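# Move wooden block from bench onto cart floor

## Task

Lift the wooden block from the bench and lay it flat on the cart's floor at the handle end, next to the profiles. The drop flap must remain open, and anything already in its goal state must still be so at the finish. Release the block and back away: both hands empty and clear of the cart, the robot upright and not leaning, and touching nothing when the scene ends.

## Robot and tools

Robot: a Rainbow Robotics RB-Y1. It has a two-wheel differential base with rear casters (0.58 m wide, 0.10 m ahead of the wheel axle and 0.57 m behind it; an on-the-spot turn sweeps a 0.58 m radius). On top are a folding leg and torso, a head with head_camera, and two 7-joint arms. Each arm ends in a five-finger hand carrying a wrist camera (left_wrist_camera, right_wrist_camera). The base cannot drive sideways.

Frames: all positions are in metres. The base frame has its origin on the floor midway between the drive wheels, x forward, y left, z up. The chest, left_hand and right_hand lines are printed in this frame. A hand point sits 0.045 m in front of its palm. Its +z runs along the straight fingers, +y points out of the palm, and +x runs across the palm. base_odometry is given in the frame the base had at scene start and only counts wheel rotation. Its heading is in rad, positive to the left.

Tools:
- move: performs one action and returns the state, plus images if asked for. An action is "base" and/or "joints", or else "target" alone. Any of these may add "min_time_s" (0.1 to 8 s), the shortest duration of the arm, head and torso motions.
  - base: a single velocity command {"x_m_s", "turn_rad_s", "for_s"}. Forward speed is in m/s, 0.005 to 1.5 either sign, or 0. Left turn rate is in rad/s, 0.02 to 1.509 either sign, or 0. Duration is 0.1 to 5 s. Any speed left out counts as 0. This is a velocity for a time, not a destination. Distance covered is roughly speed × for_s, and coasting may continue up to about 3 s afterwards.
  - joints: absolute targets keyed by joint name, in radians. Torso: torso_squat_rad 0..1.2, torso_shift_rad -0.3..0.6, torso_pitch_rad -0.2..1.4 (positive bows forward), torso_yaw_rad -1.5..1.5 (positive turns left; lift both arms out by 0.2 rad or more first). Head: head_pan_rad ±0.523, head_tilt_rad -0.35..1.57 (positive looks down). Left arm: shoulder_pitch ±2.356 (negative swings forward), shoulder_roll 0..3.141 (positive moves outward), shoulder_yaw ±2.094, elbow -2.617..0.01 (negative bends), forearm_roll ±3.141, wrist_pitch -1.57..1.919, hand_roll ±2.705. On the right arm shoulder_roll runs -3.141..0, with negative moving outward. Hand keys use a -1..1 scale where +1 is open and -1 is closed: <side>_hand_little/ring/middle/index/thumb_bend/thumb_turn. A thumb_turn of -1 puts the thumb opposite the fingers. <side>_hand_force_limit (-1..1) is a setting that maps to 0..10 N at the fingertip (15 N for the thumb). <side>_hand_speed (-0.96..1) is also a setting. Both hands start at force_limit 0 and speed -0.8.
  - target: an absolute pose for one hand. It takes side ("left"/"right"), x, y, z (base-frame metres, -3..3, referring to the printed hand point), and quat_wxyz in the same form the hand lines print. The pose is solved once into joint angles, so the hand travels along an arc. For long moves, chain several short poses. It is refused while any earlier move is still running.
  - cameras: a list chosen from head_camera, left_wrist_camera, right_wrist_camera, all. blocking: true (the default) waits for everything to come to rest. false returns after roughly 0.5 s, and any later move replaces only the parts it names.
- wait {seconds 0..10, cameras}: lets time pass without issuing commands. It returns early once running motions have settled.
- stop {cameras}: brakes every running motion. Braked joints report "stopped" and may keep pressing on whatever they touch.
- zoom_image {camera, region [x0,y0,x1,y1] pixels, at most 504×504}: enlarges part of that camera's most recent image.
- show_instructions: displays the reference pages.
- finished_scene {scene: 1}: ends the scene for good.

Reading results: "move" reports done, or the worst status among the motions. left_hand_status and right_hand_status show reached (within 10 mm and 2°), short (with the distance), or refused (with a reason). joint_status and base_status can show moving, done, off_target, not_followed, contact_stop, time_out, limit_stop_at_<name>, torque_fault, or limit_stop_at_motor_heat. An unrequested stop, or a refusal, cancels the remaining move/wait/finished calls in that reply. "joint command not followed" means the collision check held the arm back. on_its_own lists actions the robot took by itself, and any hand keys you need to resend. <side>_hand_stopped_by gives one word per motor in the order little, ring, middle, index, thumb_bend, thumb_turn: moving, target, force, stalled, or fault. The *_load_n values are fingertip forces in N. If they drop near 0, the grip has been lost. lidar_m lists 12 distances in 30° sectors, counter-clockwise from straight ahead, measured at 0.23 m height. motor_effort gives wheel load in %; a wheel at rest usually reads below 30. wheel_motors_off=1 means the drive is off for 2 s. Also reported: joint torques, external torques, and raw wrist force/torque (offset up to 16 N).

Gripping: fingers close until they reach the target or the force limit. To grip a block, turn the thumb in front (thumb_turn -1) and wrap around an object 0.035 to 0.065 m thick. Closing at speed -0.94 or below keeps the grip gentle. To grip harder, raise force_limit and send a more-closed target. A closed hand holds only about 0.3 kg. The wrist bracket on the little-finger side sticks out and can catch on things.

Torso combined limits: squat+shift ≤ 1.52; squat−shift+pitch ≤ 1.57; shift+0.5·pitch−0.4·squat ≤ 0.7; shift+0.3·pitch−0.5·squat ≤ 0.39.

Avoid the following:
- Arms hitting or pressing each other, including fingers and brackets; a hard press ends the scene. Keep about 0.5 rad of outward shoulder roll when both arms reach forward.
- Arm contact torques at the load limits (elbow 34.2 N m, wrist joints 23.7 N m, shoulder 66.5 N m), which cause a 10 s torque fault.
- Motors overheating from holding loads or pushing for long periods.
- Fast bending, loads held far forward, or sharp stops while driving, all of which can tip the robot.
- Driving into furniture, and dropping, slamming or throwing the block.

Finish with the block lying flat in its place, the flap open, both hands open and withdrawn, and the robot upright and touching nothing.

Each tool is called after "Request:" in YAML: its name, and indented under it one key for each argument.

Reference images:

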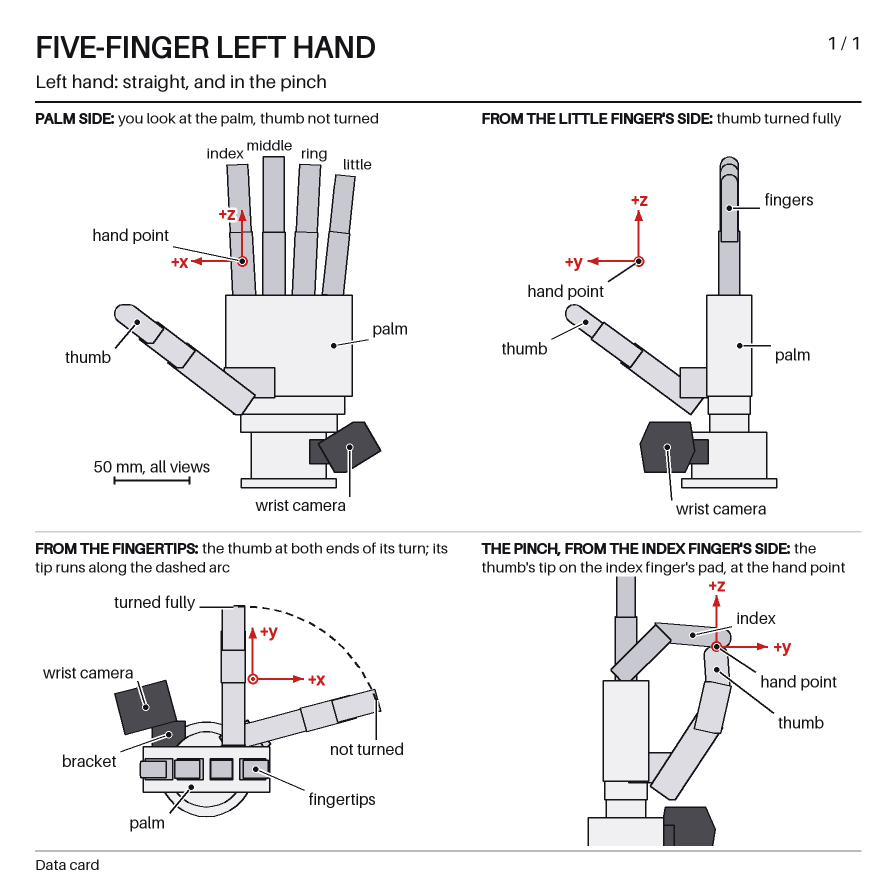

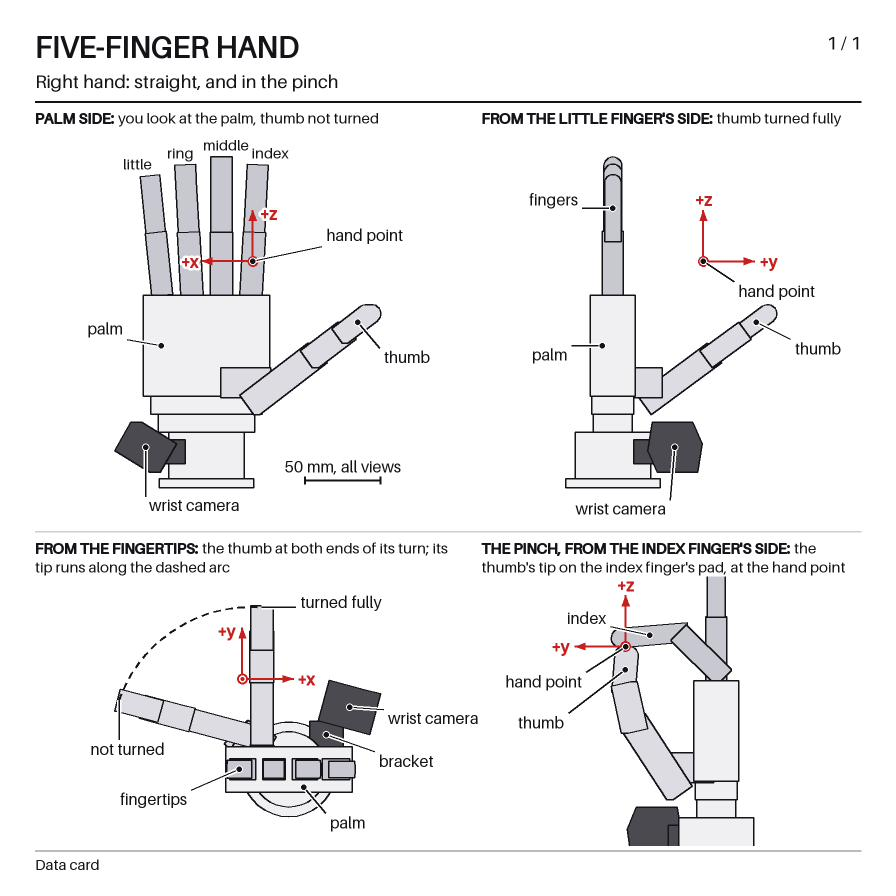

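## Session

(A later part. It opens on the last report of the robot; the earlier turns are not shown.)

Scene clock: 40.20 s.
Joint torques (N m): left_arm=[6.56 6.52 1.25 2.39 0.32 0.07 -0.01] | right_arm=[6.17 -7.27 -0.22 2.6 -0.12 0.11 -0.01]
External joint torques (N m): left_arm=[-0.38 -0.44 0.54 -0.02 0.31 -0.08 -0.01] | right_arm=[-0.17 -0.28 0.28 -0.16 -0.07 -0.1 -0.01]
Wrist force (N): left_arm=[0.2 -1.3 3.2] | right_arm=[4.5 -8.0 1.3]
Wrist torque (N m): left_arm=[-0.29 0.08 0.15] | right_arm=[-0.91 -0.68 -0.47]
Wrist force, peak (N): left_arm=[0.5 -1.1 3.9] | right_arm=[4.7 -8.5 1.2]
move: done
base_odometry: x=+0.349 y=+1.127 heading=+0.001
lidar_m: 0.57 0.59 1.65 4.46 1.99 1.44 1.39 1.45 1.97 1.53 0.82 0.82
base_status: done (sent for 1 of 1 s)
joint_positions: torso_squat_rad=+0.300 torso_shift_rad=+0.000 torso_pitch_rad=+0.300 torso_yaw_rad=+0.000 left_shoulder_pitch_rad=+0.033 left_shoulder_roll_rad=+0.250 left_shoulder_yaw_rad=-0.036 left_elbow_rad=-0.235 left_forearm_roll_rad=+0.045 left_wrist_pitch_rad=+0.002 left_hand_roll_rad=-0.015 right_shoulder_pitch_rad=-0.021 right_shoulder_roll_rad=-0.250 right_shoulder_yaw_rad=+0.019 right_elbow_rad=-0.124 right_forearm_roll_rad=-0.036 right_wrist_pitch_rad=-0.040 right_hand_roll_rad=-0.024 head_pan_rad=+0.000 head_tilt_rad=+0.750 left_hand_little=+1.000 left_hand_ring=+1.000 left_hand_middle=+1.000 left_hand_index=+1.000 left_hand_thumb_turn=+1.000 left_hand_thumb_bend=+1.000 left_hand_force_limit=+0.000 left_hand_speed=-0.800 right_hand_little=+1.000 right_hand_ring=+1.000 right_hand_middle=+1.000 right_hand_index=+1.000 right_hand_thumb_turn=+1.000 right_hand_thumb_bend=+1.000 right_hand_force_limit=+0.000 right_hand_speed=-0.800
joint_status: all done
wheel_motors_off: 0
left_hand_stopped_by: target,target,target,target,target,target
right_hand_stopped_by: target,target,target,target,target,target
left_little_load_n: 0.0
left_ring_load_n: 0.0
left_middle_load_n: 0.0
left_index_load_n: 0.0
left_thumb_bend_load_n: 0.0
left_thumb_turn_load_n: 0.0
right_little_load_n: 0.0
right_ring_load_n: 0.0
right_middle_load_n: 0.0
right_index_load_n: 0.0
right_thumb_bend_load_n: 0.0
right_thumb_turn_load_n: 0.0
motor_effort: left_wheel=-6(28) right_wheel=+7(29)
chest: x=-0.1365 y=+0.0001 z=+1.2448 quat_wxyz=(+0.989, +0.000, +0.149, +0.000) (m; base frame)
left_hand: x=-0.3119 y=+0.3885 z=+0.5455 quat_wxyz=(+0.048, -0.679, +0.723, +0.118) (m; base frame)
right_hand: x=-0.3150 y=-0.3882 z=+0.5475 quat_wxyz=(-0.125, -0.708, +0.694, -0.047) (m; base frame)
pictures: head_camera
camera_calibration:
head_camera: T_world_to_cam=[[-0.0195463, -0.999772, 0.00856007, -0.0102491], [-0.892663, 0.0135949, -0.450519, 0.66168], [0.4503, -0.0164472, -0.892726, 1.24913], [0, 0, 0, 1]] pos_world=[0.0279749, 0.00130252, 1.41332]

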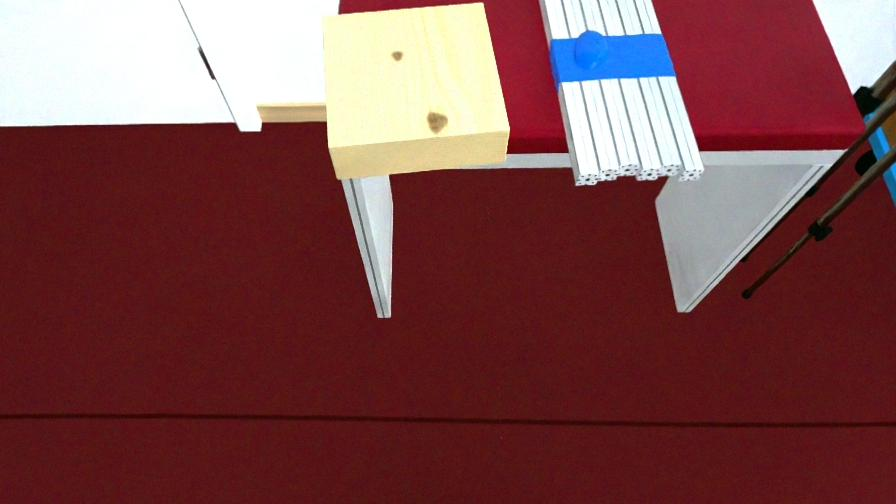

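Request:
move:
  joints: {"head_pan_rad": -0.523, "head_tilt_rad": 0.4}
  min_time_s: 0.5
  cameras: ["head_camera"]

Request:
zoom_image:
  camera: "head_camera"
  region: [450, 50, 896, 500]

Scene clock: 43.03 s.
Joint torques (N m): left_arm=[6.94 6.32 1.1 2.64 0.47 0.02 0.04] | right_arm=[6.35 -7.35 0.04 2.72 -0.05 0.17 -0.14]
External joint torques (N m): left_arm=[0 -0.64 0.4 0.23 0.46 -0.13 0.05] | right_arm=[0.01 -0.36 0.54 -0.04 0.01 -0.04 -0.15]
Wrist force (N): left_arm=[0.4 -1.1 3.5] | right_arm=[4.7 -8.3 1.1]
Wrist torque (N m): left_arm=[-0.27 0.06 0.18] | right_arm=[-0.94 -0.69 -0.46]
Wrist force, peak (N): left_arm=[0.2 -1.4 3.7] | right_arm=[4.8 -8.5 1.2]
move: done
base_odometry: x=+0.349 y=+1.127 heading=+0.001
lidar_m: 0.58 0.58 1.65 4.46 1.98 1.45 1.38 1.45 1.98 1.53 0.81 0.83
base_status: not commanded
joint_positions: torso_squat_rad=+0.300 torso_shift_rad=+0.000 torso_pitch_rad=+0.300 torso_yaw_rad=+0.000 left_shoulder_pitch_rad=+0.033 left_shoulder_roll_rad=+0.250 left_shoulder_yaw_rad=-0.036 left_elbow_rad=-0.235 left_forearm_roll_rad=+0.045 left_wrist_pitch_rad=+0.002 left_hand_roll_rad=-0.015 right_shoulder_pitch_rad=-0.021 right_shoulder_roll_rad=-0.250 right_shoulder_yaw_rad=+0.019 right_elbow_rad=-0.124 right_forearm_roll_rad=-0.036 right_wrist_pitch_rad=-0.040 right_hand_roll_rad=-0.024 head_pan_rad=-0.523 head_tilt_rad=+0.400 left_hand_little=+1.000 left_hand_ring=+1.000 left_hand_middle=+1.000 left_hand_index=+1.000 left_hand_thumb_turn=+1.000 left_hand_thumb_bend=+1.000 left_hand_force_limit=+0.000 left_hand_speed=-0.800 right_hand_little=+1.000 right_hand_ring=+1.000 right_hand_middle=+1.000 right_hand_index=+1.000 right_hand_thumb_turn=+1.000 right_hand_thumb_bend=+1.000 right_hand_force_limit=+0.000 right_hand_speed=-0.800
joint_status: all done
wheel_motors_off: 0
left_hand_stopped_by: target,target,target,target,target,target
right_hand_stopped_by: target,target,target,target,target,target
left_little_load_n: 0.0
left_ring_load_n: 0.0
left_middle_load_n: 0.0
left_index_load_n: 0.0
left_thumb_bend_load_n: 0.0
left_thumb_turn_load_n: 0.0
right_little_load_n: 0.0
right_ring_load_n: -0.5
right_middle_load_n: 0.0
right_index_load_n: 0.0
right_thumb_bend_load_n: 0.0
right_thumb_turn_load_n: 0.0
motor_effort: left_wheel=-6(7) right_wheel=+5(9)
chest: x=-0.1365 y=+0.0001 z=+1.2448 quat_wxyz=(+0.989, +0.000, +0.149, +0.000) (m; base frame)
left_hand: x=-0.3119 y=+0.3885 z=+0.5455 quat_wxyz=(+0.048, -0.679, +0.723, +0.118) (m; base frame)
right_hand: x=-0.3150 y=-0.3882 z=+0.5475 quat_wxyz=(-0.125, -0.708, +0.694, -0.047) (m; base frame)
pictures: head_camera
camera_calibration:
head_camera: T_world_to_cam=[[-0.495625, -0.855803, 0.148176, -0.236687], [-0.621722, 0.230452, -0.748568, 1.1029], [0.606479, -0.463134, -0.64629, 0.90568], [0, 0, 0, 1]] pos_world=[0.0191149, -0.0372731, 1.446]

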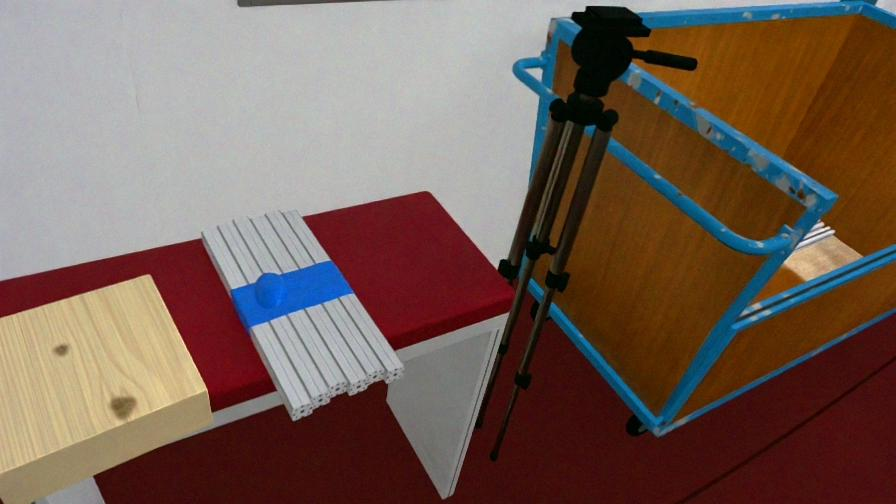

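Scaled by 1.120 from the camera's 896x504 image, which has a finer 1280x720 frame.

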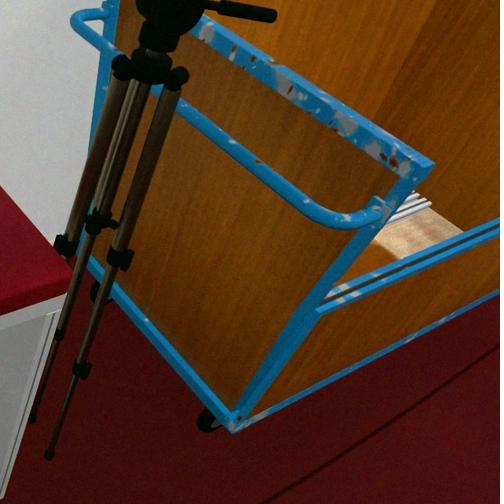

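Request:
move:
  base: {"turn_rad_s": 0.1, "for_s": 0.85}
  joints: {"torso_pitch_rad": 0.7, "torso_squat_rad": 0.0, "head_pan_rad": 0.0, "head_tilt_rad": 0.35, "left_shoulder_pitch_rad": -0.5, "right_shoulder_pitch_rad": -0.5, "left_elbow_rad": -1.2, "right_elbow_rad": -1.2}
  min_time_s: 2.5
  cameras: ["head_camera"]

Request:
move:
  target: {"side": "left", "x": 0.355, "y": 0.12, "z": 0.825, "quat_wxyz": [0, 0.9962, 0, 0.0872]}
  min_time_s: 2
  cameras: ["head_camera"]

Request:
move:
  target: {"side": "right", "x": 0.355, "y": -0.12, "z": 0.825, "quat_wxyz": [0.0872, 0, 0.9962, 0]}
  min_time_s: 2
  cameras: ["head_camera"]

Scene clock: 65.67 s.
Joint torques (N m): left_arm=[-4.69 2.2 2.09 -8.21 0.29 -1.79 -0.01] | right_arm=[-5.5 -3.96 -1.24 -7.16 -0.01 -1.78 0.04]
External joint torques (N m): left_arm=[0.76 -1.43 0.26 0.01 0.21 0.01 -0.01] | right_arm=[-0.65 0.03 0.58 0.43 -0.14 -0.08 0.05]
Wrist force (N): left_arm=[-0.3 4.5 1.1] | right_arm=[5.6 -2.9 -1.2]
Wrist torque (N m): left_arm=[0.35 0.09 -0.03] | right_arm=[-0.44 -0.73 -0.28]
Wrist force, peak (N): left_arm=[-0.3 4.5 1.1] | right_arm=[4.6 -8.5 1.2]
move: done
base_odometry: x=+0.349 y=+1.127 heading=+0.087
lidar_m: 0.58 1.25 1.82 4.18 1.84 1.43 1.38 1.50 2.17 1.18 0.81 0.91
base_status: done (sent for 0.87 of 0.87 s)
joint_positions: torso_squat_rad=+0.000 torso_shift_rad=+0.000 torso_pitch_rad=+0.700 torso_yaw_rad=+0.000 left_shoulder_pitch_rad=-0.500 left_shoulder_roll_rad=+0.250 left_shoulder_yaw_rad=-0.036 left_elbow_rad=-1.200 left_forearm_roll_rad=+0.045 left_wrist_pitch_rad=+0.002 left_hand_roll_rad=-0.015 right_shoulder_pitch_rad=-0.500 right_shoulder_roll_rad=-0.250 right_shoulder_yaw_rad=+0.019 right_elbow_rad=-1.200 right_forearm_roll_rad=-0.036 right_wrist_pitch_rad=-0.040 right_hand_roll_rad=-0.024 head_pan_rad=+0.000 head_tilt_rad=+0.350 left_hand_little=+1.000 left_hand_ring=+1.000 left_hand_middle=+1.000 left_hand_index=+1.000 left_hand_thumb_turn=+1.000 left_hand_thumb_bend=+1.000 left_hand_force_limit=+0.000 left_hand_speed=-0.800 right_hand_little=+1.000 right_hand_ring=+1.000 right_hand_middle=+1.000 right_hand_index=+1.000 right_hand_thumb_turn=+1.000 right_hand_thumb_bend=+1.000 right_hand_force_limit=+0.000 right_hand_speed=-0.800
joint_status: all done
wheel_motors_off: 0
left_hand_stopped_by: target,target,target,target,target,target
right_hand_stopped_by: target,target,target,target,target,target
left_little_load_n: 0.0
left_ring_load_n: 0.0
left_middle_load_n: 0.0
left_index_load_n: 0.0
left_thumb_bend_load_n: 0.0
left_thumb_turn_load_n: 0.0
right_little_load_n: 0.0
right_ring_load_n: 0.0
right_middle_load_n: 0.0
right_index_load_n: 0.0
right_thumb_bend_load_n: 0.0
right_thumb_turn_load_n: 0.0
motor_effort: left_wheel=-13(22) right_wheel=+4(26)
chest: x=-0.0287 y=+0.0001 z=+1.2172 quat_wxyz=(+0.939, +0.000, +0.343, +0.000) (m; base frame)
left_hand: x=+0.3842 y=+0.2046 z=+0.6294 quat_wxyz=(+0.336, -0.525, +0.710, -0.326) (m; base frame)
right_hand: x=+0.3944 y=-0.2073 z=+0.6392 quat_wxyz=(+0.343, -0.691, +0.534, -0.347) (m; base frame)
pictures: head_camera
camera_calibration:
head_camera: T_world_to_cam=[[-0.0195936, -0.999771, 0.00864472, -0.00633754], [-0.892562, 0.0135953, -0.450719, 0.783559], [0.450499, -0.0165472, -0.892624, 1.10539], [0, 0, 0, 1]] pos_world=[0.201275, 0.00130226, 1.33992]

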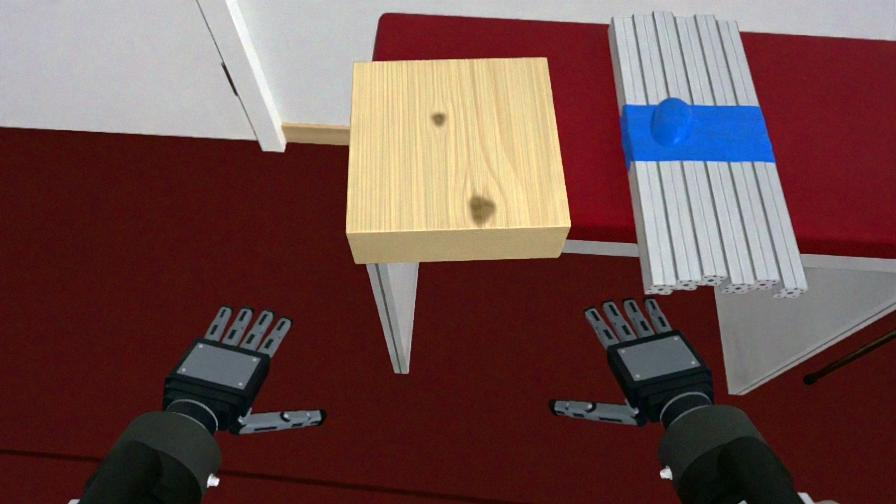

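Scene clock: 68.00 s.
Joint torques (N m): left_arm=[-8.3 -0.59 1.03 -9.15 0.13 -0.94 -0.03] | right_arm=[-5.36 -4.01 -1.33 -7.29 0.05 -1.94 -0.06]
External joint torques (N m): left_arm=[0.75 -0.65 1.75 -0.28 0.07 -0.46 -0.04] | right_arm=[-0.51 -0.01 0.49 0.3 -0.09 -0.24 -0.06]
Wrist force (N): left_arm=[-1.8 0.0 3.5] | right_arm=[5.5 -2.7 -1.3]
Wrist torque (N m): left_arm=[-0.10 0.20 0.06] | right_arm=[-0.41 -0.72 -0.27]
Wrist force, peak (N): left_arm=[-0.8 5.3 0.6] | right_arm=[6.0 -2.9 -1.2]
move: done
base_odometry: x=+0.349 y=+1.127 heading=+0.087
lidar_m: 0.57 1.26 1.81 4.18 1.84 1.42 1.39 1.49 2.17 1.17 0.82 0.91
base_status: not commanded
joint_positions: torso_squat_rad=+0.000 torso_shift_rad=+0.000 torso_pitch_rad=+0.700 torso_yaw_rad=+0.000 left_shoulder_pitch_rad=-0.677 left_shoulder_roll_rad=+0.008 left_shoulder_yaw_rad=+0.106 left_elbow_rad=-2.112 left_forearm_roll_rad=-0.092 left_wrist_pitch_rad=+1.874 left_hand_roll_rad=+1.636 right_shoulder_pitch_rad=-0.500 right_shoulder_roll_rad=-0.250 right_shoulder_yaw_rad=+0.019 right_elbow_rad=-1.200 right_forearm_roll_rad=-0.036 right_wrist_pitch_rad=-0.040 right_hand_roll_rad=-0.024 head_pan_rad=+0.000 head_tilt_rad=+0.350 left_hand_little=+1.000 left_hand_ring=+1.000 left_hand_middle=+1.000 left_hand_index=+1.000 left_hand_thumb_turn=+1.000 left_hand_thumb_bend=+1.000 left_hand_force_limit=+0.000 left_hand_speed=-0.800 right_hand_little=+1.000 right_hand_ring=+1.000 right_hand_middle=+1.000 right_hand_index=+1.000 right_hand_thumb_turn=+1.000 right_hand_thumb_bend=+1.000 right_hand_force_limit=+0.000 right_hand_speed=-0.800
joint_status: all done
wheel_motors_off: 0
left_hand_stopped_by: target,target,target,target,target,target
right_hand_stopped_by: target,target,target,target,target,target
left_little_load_n: 0.0
left_ring_load_n: 0.0
left_middle_load_n: 0.0
left_index_load_n: 0.0
left_thumb_bend_load_n: 0.0
left_thumb_turn_load_n: 0.5
right_little_load_n: 0.0
right_ring_load_n: 0.0
right_middle_load_n: 0.0
right_index_load_n: 0.0
right_thumb_bend_load_n: 0.0
right_thumb_turn_load_n: 0.0
motor_effort: left_wheel=-12(13) right_wheel=+4(4)
chest: x=-0.0287 y=+0.0001 z=+1.2172 quat_wxyz=(+0.939, +0.000, +0.343, +0.000) (m; base frame)
left_hand: x=+0.3549 y=+0.1199 z=+0.8255 quat_wxyz=(+0.000, -0.996, +0.000, -0.088) (m; base frame)
left_hand_status: reached (checked arc, planned for 2.0 s): 1 mm and 0.1 deg off.
right_hand: x=+0.3944 y=-0.2073 z=+0.6392 quat_wxyz=(+0.343, -0.691, +0.534, -0.347) (m; base frame)
pictures: head_camera
camera_calibration:
head_camera: T_world_to_cam=[[-0.0195936, -0.999771, 0.00864472, -0.00633754], [-0.892562, 0.0135953, -0.450719, 0.783559], [0.450499, -0.0165472, -0.892624, 1.10539], [0, 0, 0, 1]] pos_world=[0.201275, 0.00130226, 1.33992]

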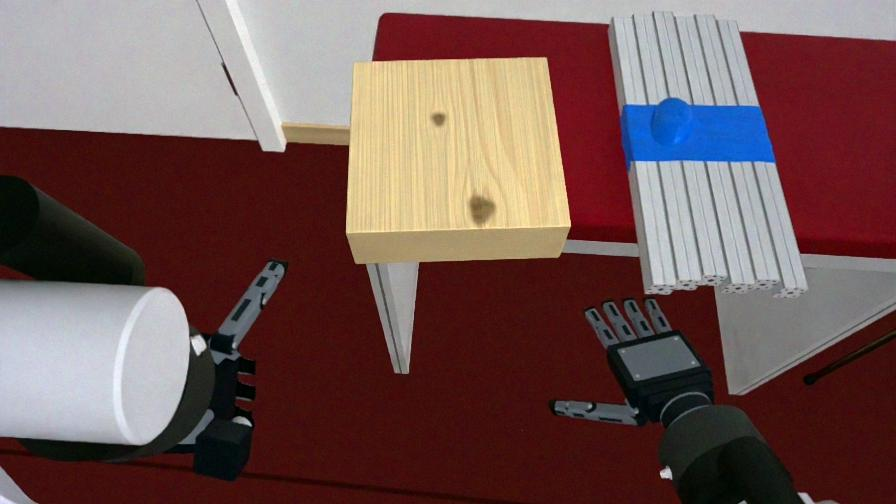

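Scene clock: 70.33 s.
Joint torques (N m): left_arm=[-8.41 -0.46 0.45 -8.98 0.17 -0.7 0.01] | right_arm=[-9.14 1.26 -0.53 -7.86 0.12 -0.61 0.05]
External joint torques (N m): left_arm=[0.64 -0.52 1.17 -0.11 0.1 -0.22 0.01] | right_arm=[-0.89 1.59 -1.16 0.28 -0.05 -0.2 0.05]
Wrist force (N): left_arm=[-1.8 0.3 3.3] | right_arm=[7.2 -7.4 1.4]
Wrist torque (N m): left_arm=[-0.06 0.21 0.06] | right_arm=[-0.90 -0.95 -0.36]
Wrist force, peak (N): left_arm=[-1.7 0.3 3.7] | right_arm=[7.3 -7.7 0.9]
move: done
base_odometry: x=+0.349 y=+1.127 heading=+0.087
lidar_m: 0.57 1.25 1.82 4.19 1.84 1.42 1.38 1.49 2.17 1.18 0.82 0.91
base_status: not commanded
joint_positions: torso_squat_rad=+0.000 torso_shift_rad=+0.000 torso_pitch_rad=+0.700 torso_yaw_rad=+0.000 left_shoulder_pitch_rad=-0.677 left_shoulder_roll_rad=+0.008 left_shoulder_yaw_rad=+0.106 left_elbow_rad=-2.112 left_forearm_roll_rad=-0.092 left_wrist_pitch_rad=+1.874 left_hand_roll_rad=+1.636 right_shoulder_pitch_rad=-0.676 right_shoulder_roll_rad=-0.009 right_shoulder_yaw_rad=-0.106 right_elbow_rad=-2.113 right_forearm_roll_rad=+0.090 right_wrist_pitch_rad=+1.874 right_hand_roll_rad=-1.636 head_pan_rad=+0.000 head_tilt_rad=+0.350 left_hand_little=+1.000 left_hand_ring=+1.000 left_hand_middle=+1.000 left_hand_index=+1.000 left_hand_thumb_turn=+1.000 left_hand_thumb_bend=+1.000 left_hand_force_limit=+0.000 left_hand_speed=-0.800 right_hand_little=+1.000 right_hand_ring=+1.000 right_hand_middle=+1.000 right_hand_index=+1.000 right_hand_thumb_turn=+1.000 right_hand_thumb_bend=+1.000 right_hand_force_limit=+0.000 right_hand_speed=-0.800
joint_status: all done
wheel_motors_off: 0
left_hand_stopped_by: target,target,target,target,target,target
right_hand_stopped_by: target,target,target,target,target,target
left_little_load_n: 0.0
left_ring_load_n: 0.0
left_middle_load_n: 0.0
left_index_load_n: 0.0
left_thumb_bend_load_n: 0.0
left_thumb_turn_load_n: 0.0
right_little_load_n: 0.0
right_ring_load_n: 0.0
right_middle_load_n: 0.0
right_index_load_n: 0.0
right_thumb_bend_load_n: 0.0
right_thumb_turn_load_n: 0.0
motor_effort: left_wheel=-13(13) right_wheel=+0(6)
chest: x=-0.0287 y=+0.0001 z=+1.2172 quat_wxyz=(+0.939, +0.000, +0.343, +0.000) (m; base frame)
left_hand: x=+0.3549 y=+0.1199 z=+0.8255 quat_wxyz=(+0.000, -0.996, +0.000, -0.088) (m; base frame)
right_hand: x=+0.3547 y=-0.1200 z=+0.8255 quat_wxyz=(+0.089, +0.000, +0.996, +0.000) (m; base frame)
right_hand_status: reached (checked arc, planned for 2.0 s): 1 mm and 0.2 deg off.
pictures: head_camera
camera_calibration:
head_camera: T_world_to_cam=[[-0.0195936, -0.999771, 0.00864472, -0.00633754], [-0.892562, 0.0135953, -0.450719, 0.783559], [0.450499, -0.0165472, -0.892624, 1.10539], [0, 0, 0, 1]] pos_world=[0.201275, 0.00130226, 1.33992]

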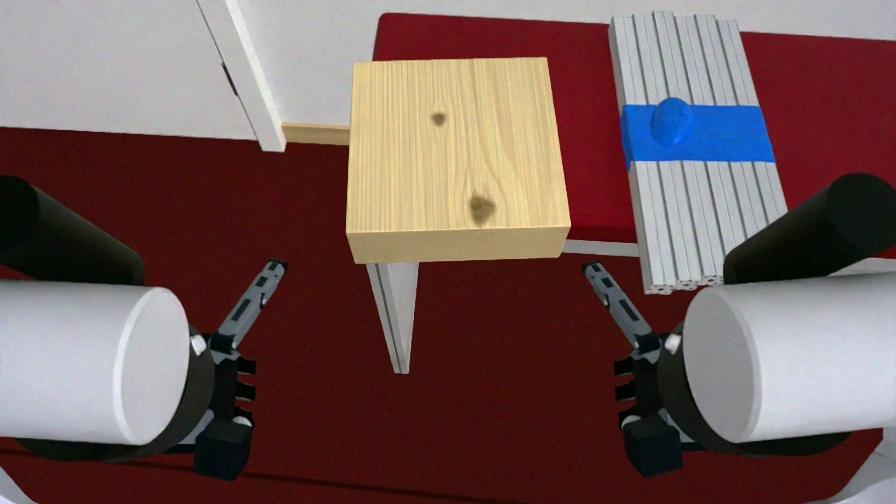

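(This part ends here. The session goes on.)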